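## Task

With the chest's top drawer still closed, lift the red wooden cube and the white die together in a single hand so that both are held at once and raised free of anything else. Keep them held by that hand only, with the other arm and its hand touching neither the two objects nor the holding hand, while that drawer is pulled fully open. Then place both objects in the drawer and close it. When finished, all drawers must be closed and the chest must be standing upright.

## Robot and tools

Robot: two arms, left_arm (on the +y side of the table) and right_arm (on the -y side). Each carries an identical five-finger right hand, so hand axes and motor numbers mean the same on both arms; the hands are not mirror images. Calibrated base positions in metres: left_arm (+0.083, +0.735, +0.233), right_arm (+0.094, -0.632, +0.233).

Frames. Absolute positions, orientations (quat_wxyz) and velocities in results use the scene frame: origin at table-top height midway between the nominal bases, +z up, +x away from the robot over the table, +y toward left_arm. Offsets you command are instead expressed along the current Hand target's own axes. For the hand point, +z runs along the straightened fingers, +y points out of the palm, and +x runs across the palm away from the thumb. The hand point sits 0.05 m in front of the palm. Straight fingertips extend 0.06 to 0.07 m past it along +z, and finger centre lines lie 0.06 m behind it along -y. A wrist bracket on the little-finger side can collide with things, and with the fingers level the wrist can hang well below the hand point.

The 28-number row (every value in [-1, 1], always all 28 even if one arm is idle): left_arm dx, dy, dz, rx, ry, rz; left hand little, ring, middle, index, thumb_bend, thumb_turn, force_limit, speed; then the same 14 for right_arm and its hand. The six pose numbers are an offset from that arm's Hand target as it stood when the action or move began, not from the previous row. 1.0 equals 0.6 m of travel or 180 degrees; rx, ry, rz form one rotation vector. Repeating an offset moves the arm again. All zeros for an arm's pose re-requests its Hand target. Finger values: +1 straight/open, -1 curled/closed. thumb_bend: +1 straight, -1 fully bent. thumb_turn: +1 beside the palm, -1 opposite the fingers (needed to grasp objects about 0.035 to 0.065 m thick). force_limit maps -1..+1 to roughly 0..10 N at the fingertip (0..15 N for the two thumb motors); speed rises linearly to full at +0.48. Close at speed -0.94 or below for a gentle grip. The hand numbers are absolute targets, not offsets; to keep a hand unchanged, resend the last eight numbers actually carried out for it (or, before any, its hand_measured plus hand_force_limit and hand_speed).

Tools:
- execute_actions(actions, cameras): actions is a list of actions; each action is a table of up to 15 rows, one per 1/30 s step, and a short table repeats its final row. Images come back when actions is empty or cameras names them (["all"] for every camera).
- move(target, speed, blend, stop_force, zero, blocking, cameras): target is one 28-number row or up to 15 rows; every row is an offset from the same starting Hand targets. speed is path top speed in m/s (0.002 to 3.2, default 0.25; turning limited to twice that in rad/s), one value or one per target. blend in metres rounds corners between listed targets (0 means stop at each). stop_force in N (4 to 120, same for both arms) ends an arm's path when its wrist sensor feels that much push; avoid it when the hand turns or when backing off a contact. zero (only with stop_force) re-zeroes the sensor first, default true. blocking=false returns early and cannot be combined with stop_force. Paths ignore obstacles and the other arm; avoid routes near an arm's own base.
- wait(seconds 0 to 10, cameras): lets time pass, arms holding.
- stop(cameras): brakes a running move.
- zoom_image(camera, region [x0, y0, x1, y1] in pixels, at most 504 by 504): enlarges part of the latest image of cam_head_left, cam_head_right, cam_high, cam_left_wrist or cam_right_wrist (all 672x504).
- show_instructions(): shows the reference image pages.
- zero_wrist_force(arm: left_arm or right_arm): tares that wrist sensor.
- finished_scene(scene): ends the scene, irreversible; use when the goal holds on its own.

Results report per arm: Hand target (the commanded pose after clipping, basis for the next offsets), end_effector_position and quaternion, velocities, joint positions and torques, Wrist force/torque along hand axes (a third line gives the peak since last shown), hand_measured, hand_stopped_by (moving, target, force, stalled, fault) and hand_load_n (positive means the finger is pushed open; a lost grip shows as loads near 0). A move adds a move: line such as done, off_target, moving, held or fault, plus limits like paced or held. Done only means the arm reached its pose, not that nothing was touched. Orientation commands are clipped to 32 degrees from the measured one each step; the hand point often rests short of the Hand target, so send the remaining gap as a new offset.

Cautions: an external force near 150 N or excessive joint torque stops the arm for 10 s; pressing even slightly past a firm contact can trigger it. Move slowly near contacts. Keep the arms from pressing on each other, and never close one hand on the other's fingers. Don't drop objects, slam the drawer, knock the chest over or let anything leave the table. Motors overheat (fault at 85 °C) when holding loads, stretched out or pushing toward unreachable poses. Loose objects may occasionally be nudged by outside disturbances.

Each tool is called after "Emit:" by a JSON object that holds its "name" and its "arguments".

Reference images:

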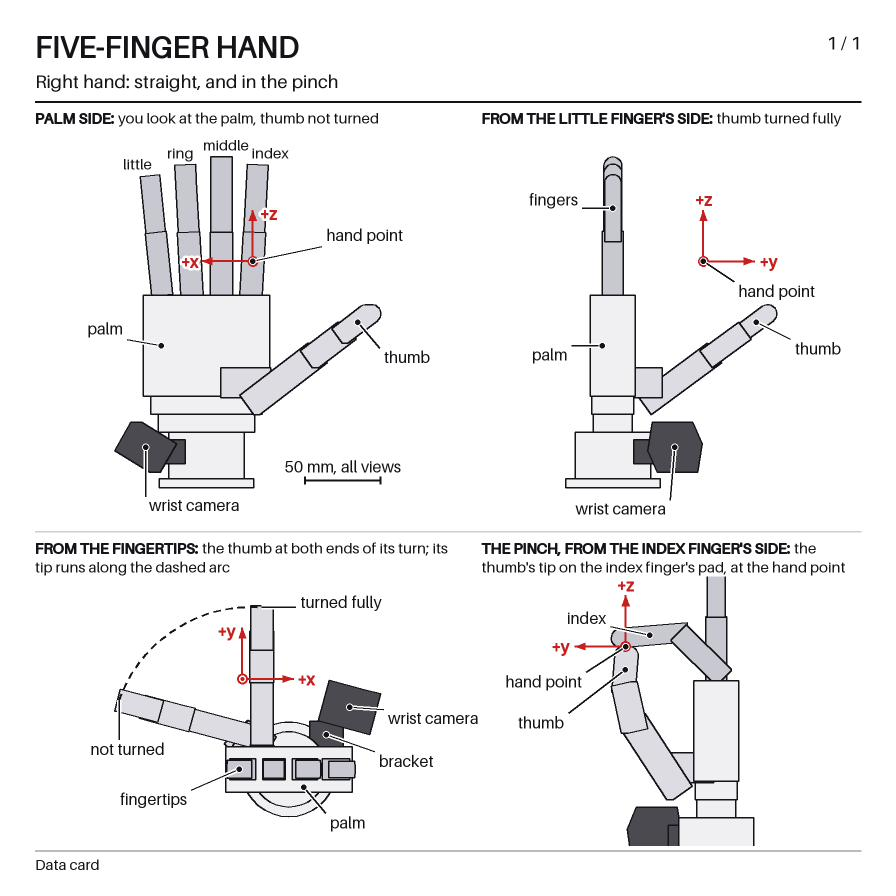

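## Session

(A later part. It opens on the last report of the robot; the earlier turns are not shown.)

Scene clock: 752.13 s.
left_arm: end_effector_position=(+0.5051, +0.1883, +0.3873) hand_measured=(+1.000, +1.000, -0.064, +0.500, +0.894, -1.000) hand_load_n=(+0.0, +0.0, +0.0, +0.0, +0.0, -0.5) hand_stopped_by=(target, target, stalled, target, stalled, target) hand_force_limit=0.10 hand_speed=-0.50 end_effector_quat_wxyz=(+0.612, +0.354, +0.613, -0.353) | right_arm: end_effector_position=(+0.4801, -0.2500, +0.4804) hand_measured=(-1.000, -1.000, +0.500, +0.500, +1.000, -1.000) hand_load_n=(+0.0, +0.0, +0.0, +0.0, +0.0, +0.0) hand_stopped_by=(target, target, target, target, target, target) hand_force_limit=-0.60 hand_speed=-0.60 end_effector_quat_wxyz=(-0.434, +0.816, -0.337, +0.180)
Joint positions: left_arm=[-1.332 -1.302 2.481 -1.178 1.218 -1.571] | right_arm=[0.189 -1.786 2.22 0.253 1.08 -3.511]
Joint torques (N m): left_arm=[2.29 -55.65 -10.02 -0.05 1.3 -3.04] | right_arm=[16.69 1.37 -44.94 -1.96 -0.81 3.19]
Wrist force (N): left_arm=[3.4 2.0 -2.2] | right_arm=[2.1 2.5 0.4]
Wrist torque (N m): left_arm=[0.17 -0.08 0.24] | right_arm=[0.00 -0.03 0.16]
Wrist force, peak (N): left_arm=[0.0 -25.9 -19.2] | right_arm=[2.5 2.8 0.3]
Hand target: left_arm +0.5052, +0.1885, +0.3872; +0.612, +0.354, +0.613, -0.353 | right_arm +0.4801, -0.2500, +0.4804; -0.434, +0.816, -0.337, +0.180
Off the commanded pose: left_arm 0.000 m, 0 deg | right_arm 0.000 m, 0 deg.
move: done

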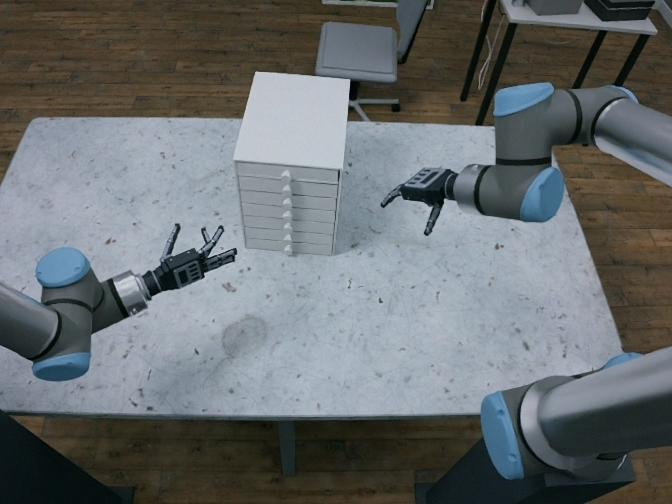

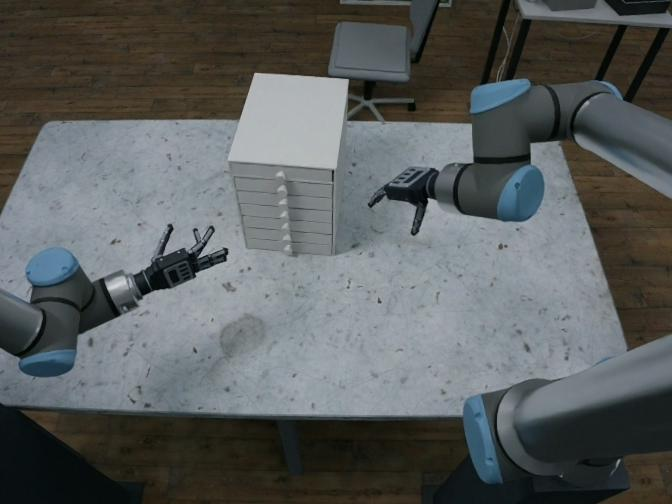

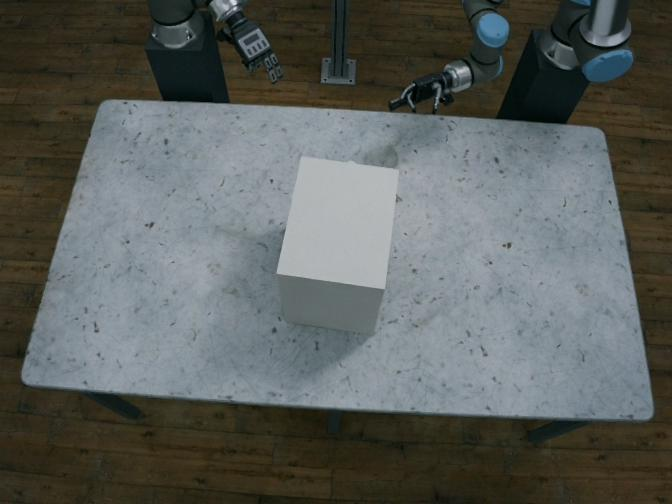

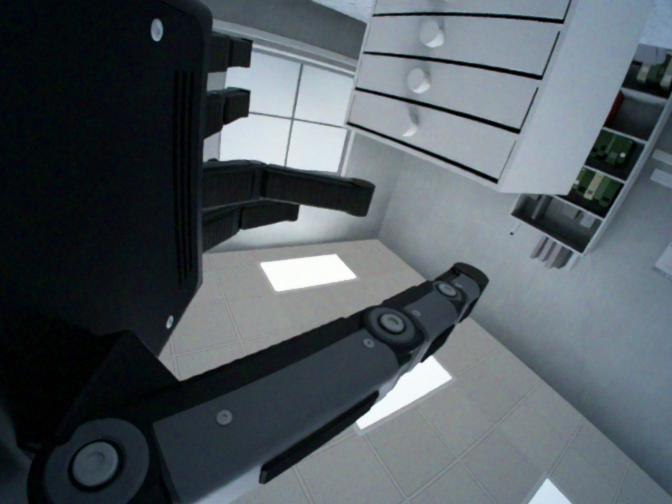

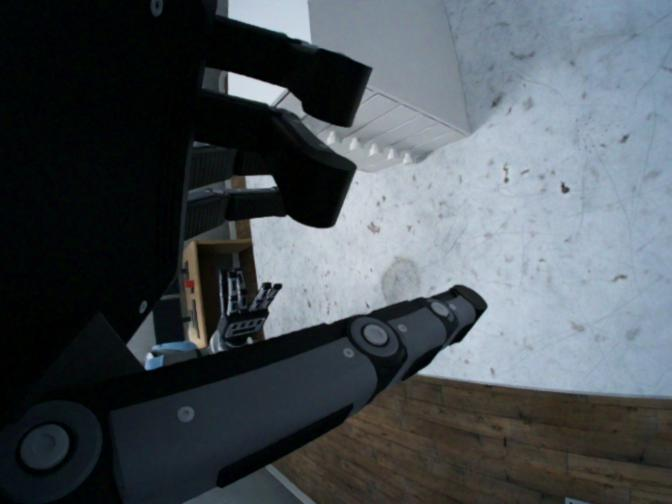

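Emit:
{"name": "move", "arguments": {"target": [[0.0453,-0.0357,0.1112,-0.2423,-0.2423,-0.456,-1,-1,-1,-1,1,1,0.1,0,0,0,0,0,0,0,-1,-1,0.5,0.5,1,-1,-0.6,-0.6],[0.1137,0.017,0.3533,-0.2423,-0.2423,-0.456,-1,-1,-1,-1,1,1,0.1,0,0,0,0,0,0,0,-1,-1,0.5,0.5,1,-1,-0.6,-0.6]], "speed": [0.4, 0.15], "cameras": ["cam_head_left","cam_head_right","cam_left_wrist"]}}

Scene clock: 801.77 s.
left_arm: end_effector_position=(+0.6201, +0.0102, +0.3188) hand_measured=(-1.000, -1.000, -1.000, -1.000, +1.000, +1.000) hand_load_n=(+0.0, +0.0, +0.0, +0.0, +0.0, +0.0) hand_stopped_by=(target, target, target, target, target, target) hand_force_limit=0.10 hand_speed=0.00 end_effector_quat_wxyz=(+0.482, -0.482, +0.518, -0.517) | right_arm: end_effector_position=(+0.4801, -0.2500, +0.4804) hand_measured=(-1.000, -1.000, +0.500, +0.500, +1.000, -1.000) hand_load_n=(+0.0, +0.0, +0.0, +0.0, +0.0, +0.0) hand_stopped_by=(target, target, target, target, target, target) hand_force_limit=-0.60 hand_speed=-0.60 end_effector_quat_wxyz=(-0.434, +0.816, -0.337, +0.180)
Joint positions: left_arm=[-1.377 -0.933 1.727 -0.792 0.196 -3.142] | right_arm=[0.189 -1.786 2.22 0.253 1.08 -3.511]
Joint torques (N m): left_arm=[-14.19 -82.18 -34.17 -2.9 -0.86 2.27] | right_arm=[13.96 0.24 -44.67 -1.29 -0.92 2.86]
Wrist force (N): left_arm=[1.6 2.8 -2.5] | right_arm=[2.4 2.4 0.2]
Wrist torque (N m): left_arm=[0.22 0.00 0.37] | right_arm=[-0.01 -0.06 0.17]
Wrist force, peak (N): left_arm=[3.4 3.0 -3.3] | right_arm=[2.5 2.9 0.5]
Hand target: left_arm +0.6200, +0.0101, +0.3188; +0.482, -0.482, +0.518, -0.517 | right_arm +0.4801, -0.2500, +0.4804; -0.434, +0.816, -0.337, +0.180
Off the commanded pose: left_arm 0.000 m, 0 deg | right_arm 0.000 m, 0 deg.
move: done
Images, in order (width x height): cam_head_left 672x504, cam_head_right 672x504, cam_left_wrist 672x504.

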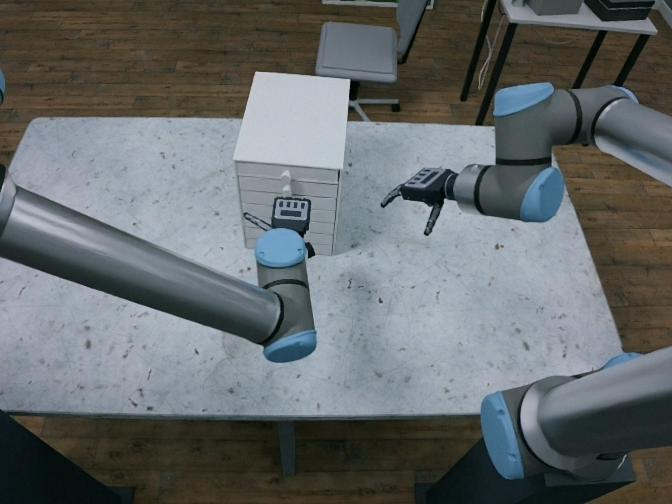

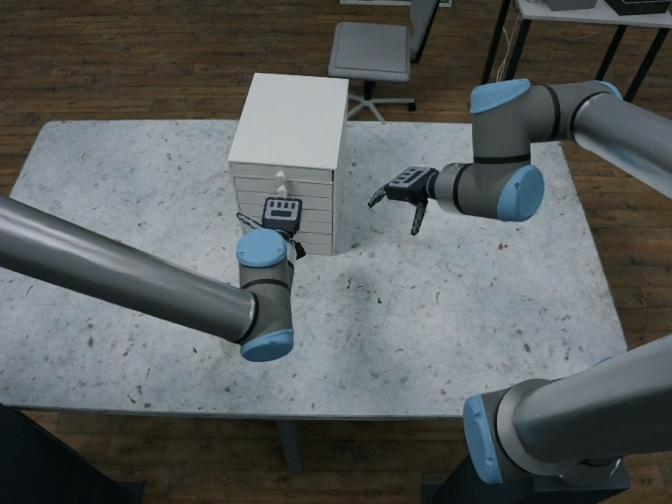

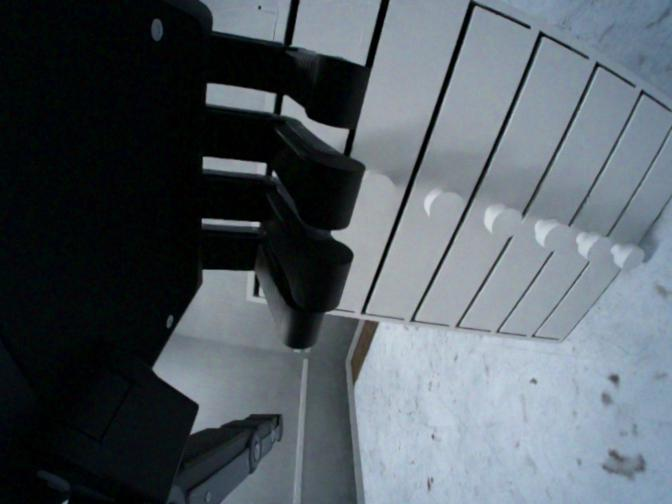

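Emit:
{"name": "move", "arguments": {"target": [0,0.0083,0.075,0,0,0,-1,-1,-1,-1,1,1,0.1,0,0,0,0,0,0,0,-1,-1,0.5,0.5,1,-1,-0.6,-0.6], "speed": 0.1, "stop_force": 14}}

Emit:
{"name": "move", "arguments": {"target": [0,0,0.075,0,0,0,-1,-1,-1,-1,1,1,0.1,0,0,0,0,0,0,0,-1,-1,0.5,0.5,1,-1,-0.6,-0.6], "speed": 0.02, "stop_force": 12, "cameras": ["cam_head_left","cam_left_wrist"]}}

Scene clock: 824.03 s.
left_arm: end_effector_position=(+0.6649, +0.0069, +0.3138) hand_measured=(-1.000, -1.000, -1.000, -1.000, +1.000, +1.000) hand_load_n=(+0.0, +0.0, +0.0, +0.0, +0.0, -0.5) hand_stopped_by=(target, target, target, target, target, target) hand_force_limit=0.10 hand_speed=0.00 end_effector_quat_wxyz=(+0.482, -0.482, +0.518, -0.517) | right_arm: end_effector_position=(+0.4801, -0.2500, +0.4804) hand_measured=(-1.000, -1.000, +0.500, +0.500, +1.000, -1.000) hand_load_n=(+0.0, +0.0, +0.0, +0.0, +0.0, +0.0) hand_stopped_by=(target, target, target, target, target, target) hand_force_limit=-0.60 hand_speed=-0.60 end_effector_quat_wxyz=(-0.434, +0.816, -0.337, +0.180)
Joint positions: left_arm=[-1.321 -0.905 1.684 -0.779 0.252 -3.141] | right_arm=[0.189 -1.786 2.22 0.253 1.08 -3.511]
Joint torques (N m): left_arm=[-21.84 -102.51 -24.85 -2.44 0.84 -2.63] | right_arm=[14.27 -1.25 -44.29 -1.06 -0.81 2.73]
Wrist force (N): left_arm=[1.6 2.9 -2.0] | right_arm=[2.0 2.5 0.2]
Wrist torque (N m): left_arm=[0.22 -0.01 0.38] | right_arm=[0.02 -0.01 0.16]
Wrist force, peak (N): left_arm=[1.9 2.7 -4.0] | right_arm=[2.6 3.0 0.0]
Hand target: left_arm +0.6649, +0.0069, +0.3138; +0.482, -0.482, +0.518, -0.517 | right_arm +0.4801, -0.2500, +0.4804; -0.434, +0.816, -0.337, +0.180
Off the commanded pose: left_arm 0.000 m, 0 deg | right_arm 0.000 m, 0 deg.
move: done

Scene clock: 827.17 s.
left_arm: end_effector_position=(+0.7029, +0.0042, +0.3138) hand_measured=(-1.000, -1.000, -1.000, -1.000, +1.000, +1.000) hand_load_n=(+0.0, +0.0, -1.5, -3.0, +0.0, +0.0) hand_stopped_by=(target, target, target, target, target, target) hand_force_limit=0.10 hand_speed=0.00 end_effector_quat_wxyz=(+0.482, -0.482, +0.518, -0.517) | right_arm: end_effector_position=(+0.4801, -0.2500, +0.4804) hand_measured=(-1.000, -1.000, +0.500, +0.500, +1.000, -1.000) hand_load_n=(+0.0, +0.0, +0.0, +0.0, +0.0, +0.0) hand_stopped_by=(target, target, target, target, target, target) hand_force_limit=-0.60 hand_speed=-0.60 end_effector_quat_wxyz=(-0.434, +0.816, -0.337, +0.180)
Joint positions: left_arm=[-1.275 -0.883 1.642 -0.759 0.298 -3.141] | right_arm=[0.189 -1.786 2.22 0.253 1.08 -3.511]
Joint torques (N m): left_arm=[-12.84 -103.76 -26.24 -3.56 -1.68 -0.8] | right_arm=[15.37 -0.39 -44.69 -0.66 -0.7 2.53]
Wrist force (N): left_arm=[2.2 0.3 -16.5] | right_arm=[2.2 2.4 -0.2]
Wrist torque (N m): left_arm=[0.61 0.17 0.32] | right_arm=[0.03 -0.02 0.16]
Wrist force, peak (N): left_arm=[-1.2 -5.3 -39.3] | right_arm=[2.5 2.8 0.3]
Hand target: left_arm +0.7029, +0.0042, +0.3138; +0.482, -0.482, +0.518, -0.517 (not the last commanded pose) | right_arm +0.4801, -0.2500, +0.4804; -0.434, +0.816, -0.337, +0.180
Off the commanded pose: left_arm 0.007 m, 0 deg | right_arm 0.000 m, 0 deg.
move: contact (left_arm)
Images, in order (width x height): cam_head_left 672x504, cam_left_wrist 672x504.

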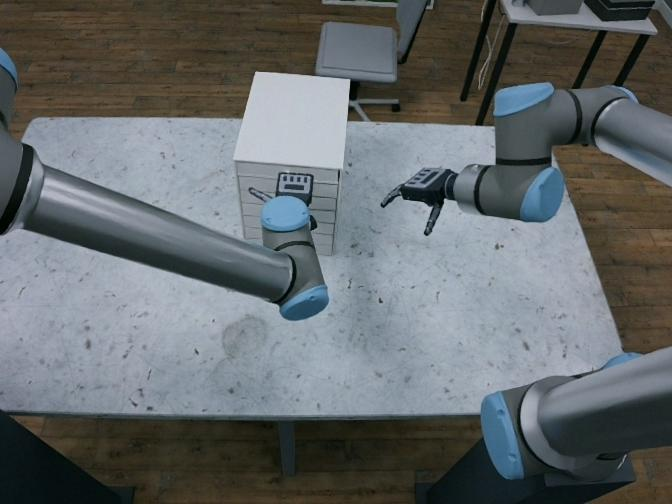

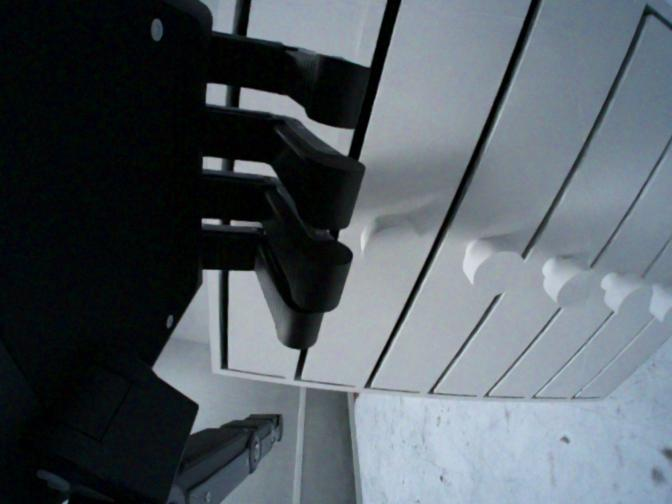

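Emit:
{"name": "move", "arguments": {"target": [[0,0,-0.1,0,0,0,-1,-1,-1,-1,1,1,0.1,0,0,0,0,0,0,0,-1,-1,0.5,0.5,1,-1,-0.6,-0.6],[-0.25,-0.05,-0.3,0,0,0,-1,-1,-1,-1,1,1,0.1,0,0,0,0,0,0,0,-1,-1,0.5,0.5,1,-1,-0.6,-0.6]], "speed": [0.08, 0.25], "blend": [0.01, 0], "cameras": ["all"]}}

Emit:
{"name": "zoom_image", "arguments": {"camera": "cam_head_left", "region": [220, 60, 360, 270]}}

Emit:
{"name": "zoom_image", "arguments": {"camera": "cam_head_right", "region": [220, 140, 360, 270]}}

Emit:
{"name": "zoom_image", "arguments": {"camera": "cam_left_wrist", "region": [200, 0, 671, 400]}}

Scene clock: 860.27 s.
left_arm: end_effector_position=(+0.5339, +0.1664, +0.3440) hand_measured=(-1.000, -1.000, -1.000, -1.000, +1.000, +1.000) hand_load_n=(+0.0, +0.0, +0.0, +0.0, +0.0, -0.5) hand_stopped_by=(target, target, target, target, target, target) hand_force_limit=0.10 hand_speed=0.00 end_effector_quat_wxyz=(+0.482, -0.482, +0.518, -0.517) | right_arm: end_effector_position=(+0.4801, -0.2500, +0.4804) hand_measured=(-1.000, -1.000, +0.500, +0.500, +1.000, -1.000) hand_load_n=(+0.0, +0.0, +0.0, +0.5, +0.0, +0.0) hand_stopped_by=(target, target, target, target, target, target) hand_force_limit=-0.60 hand_speed=-0.60 end_effector_quat_wxyz=(-0.434, +0.816, -0.337, +0.180)
Joint positions: left_arm=[-1.489 -1.172 2.092 -0.917 0.084 -3.144] | right_arm=[0.189 -1.786 2.22 0.253 1.08 -3.511]
Joint torques (N m): left_arm=[8.39 -72.1 -20.6 -0.3 -0.49 0.61] | right_arm=[13.43 -1.01 -44.67 -0.56 -0.84 2.29]
Wrist force (N): left_arm=[1.8 2.7 -2.4] | right_arm=[2.2 2.5 -0.1]
Wrist torque (N m): left_arm=[0.19 -0.04 0.20] | right_arm=[0.03 -0.03 0.17]
Wrist force, peak (N): left_arm=[2.7 0.6 -16.8] | right_arm=[2.5 2.8 0.5]
Hand target: left_arm +0.5339, +0.1665, +0.3440; +0.482, -0.482, +0.518, -0.517 | right_arm +0.4801, -0.2500, +0.4804; -0.434, +0.816, -0.337, +0.180
Off the commanded pose: left_arm 0.000 m, 0 deg | right_arm 0.000 m, 0 deg.
move: done

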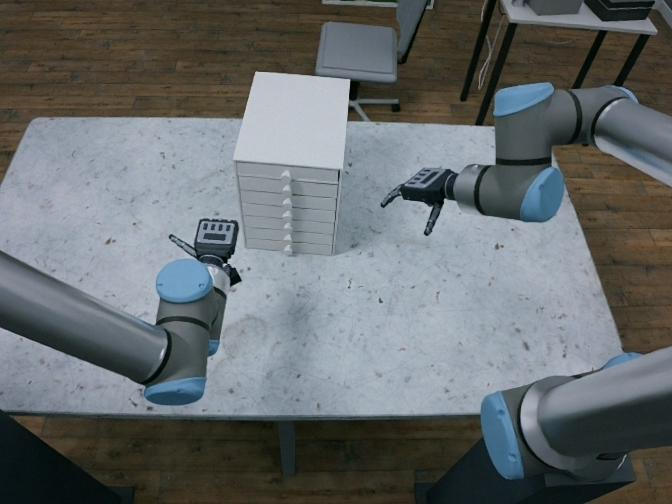

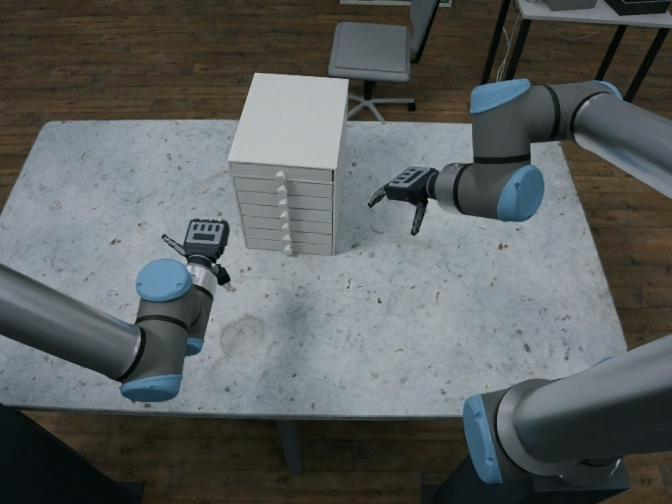

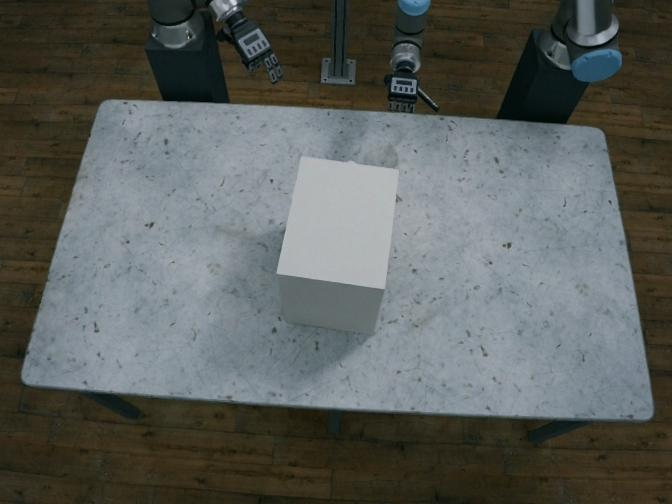

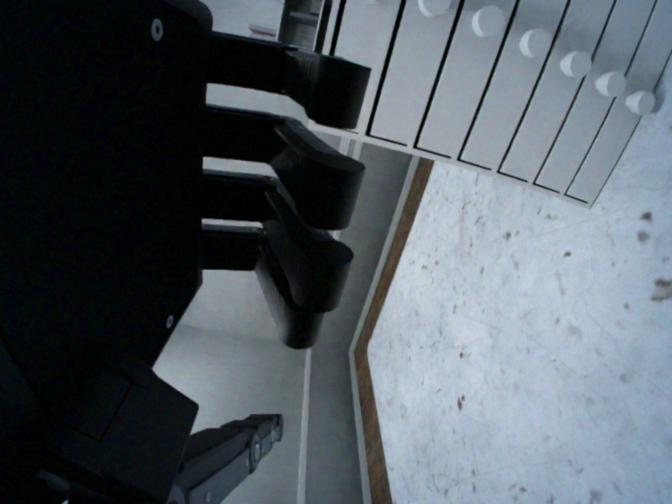

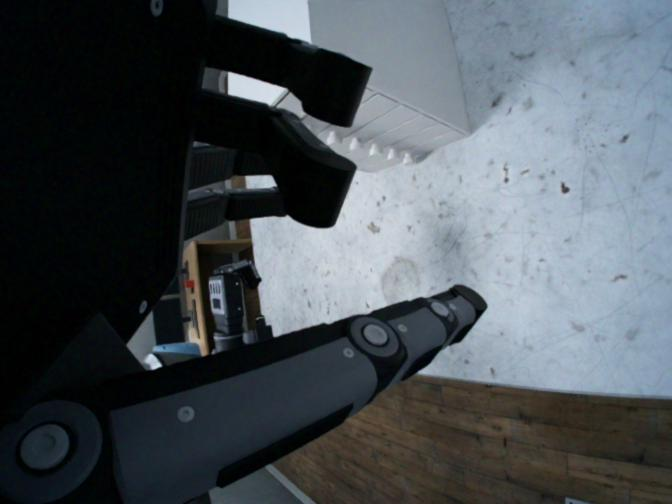

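Scaled by 2.400.

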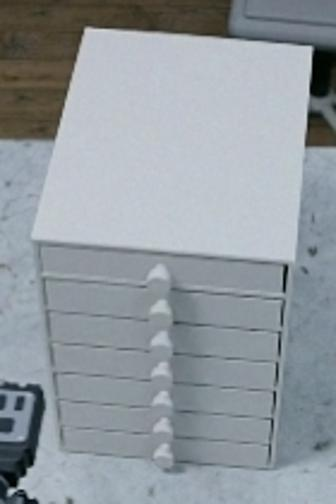

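Scaled by 3.600.

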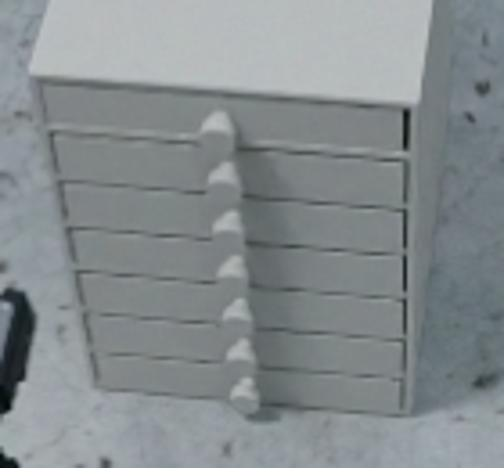

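Scaled by 1.070 from the camera's 672x504 image, which has a finer 960x720 frame.

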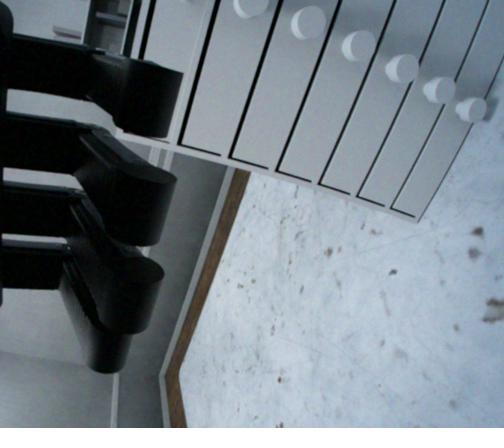

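Emit:
{"name": "zoom_image", "arguments": {"camera": "cam_head_left", "region": [220, 150, 400, 330]}}

Emit:
{"name": "zoom_image", "arguments": {"camera": "cam_head_left", "region": [230, 150, 350, 210]}}

Emit:
{"name": "zoom_image", "arguments": {"camera": "cam_head_right", "region": [225, 150, 345, 210]}}

Scaled by 2.800.

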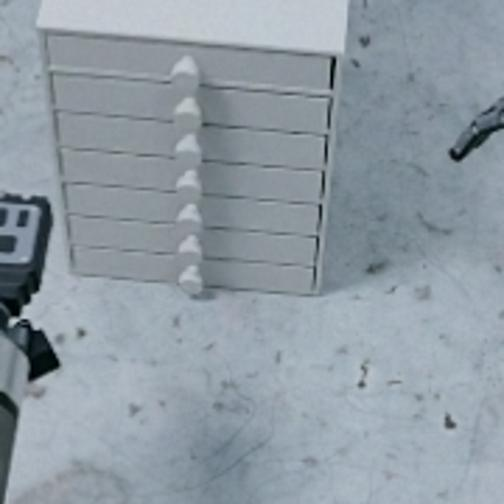

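Scaled by 4.200.

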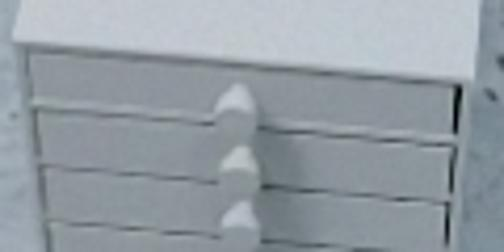

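Scaled by 4.200.

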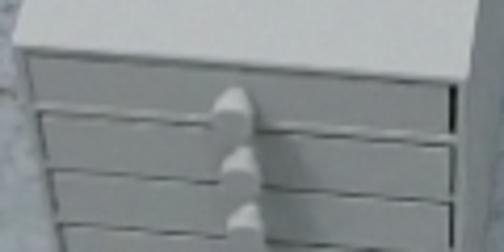

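Emit:
{"name": "finished_scene", "arguments": {"scene": 2}}

The scene is finished: the task was done.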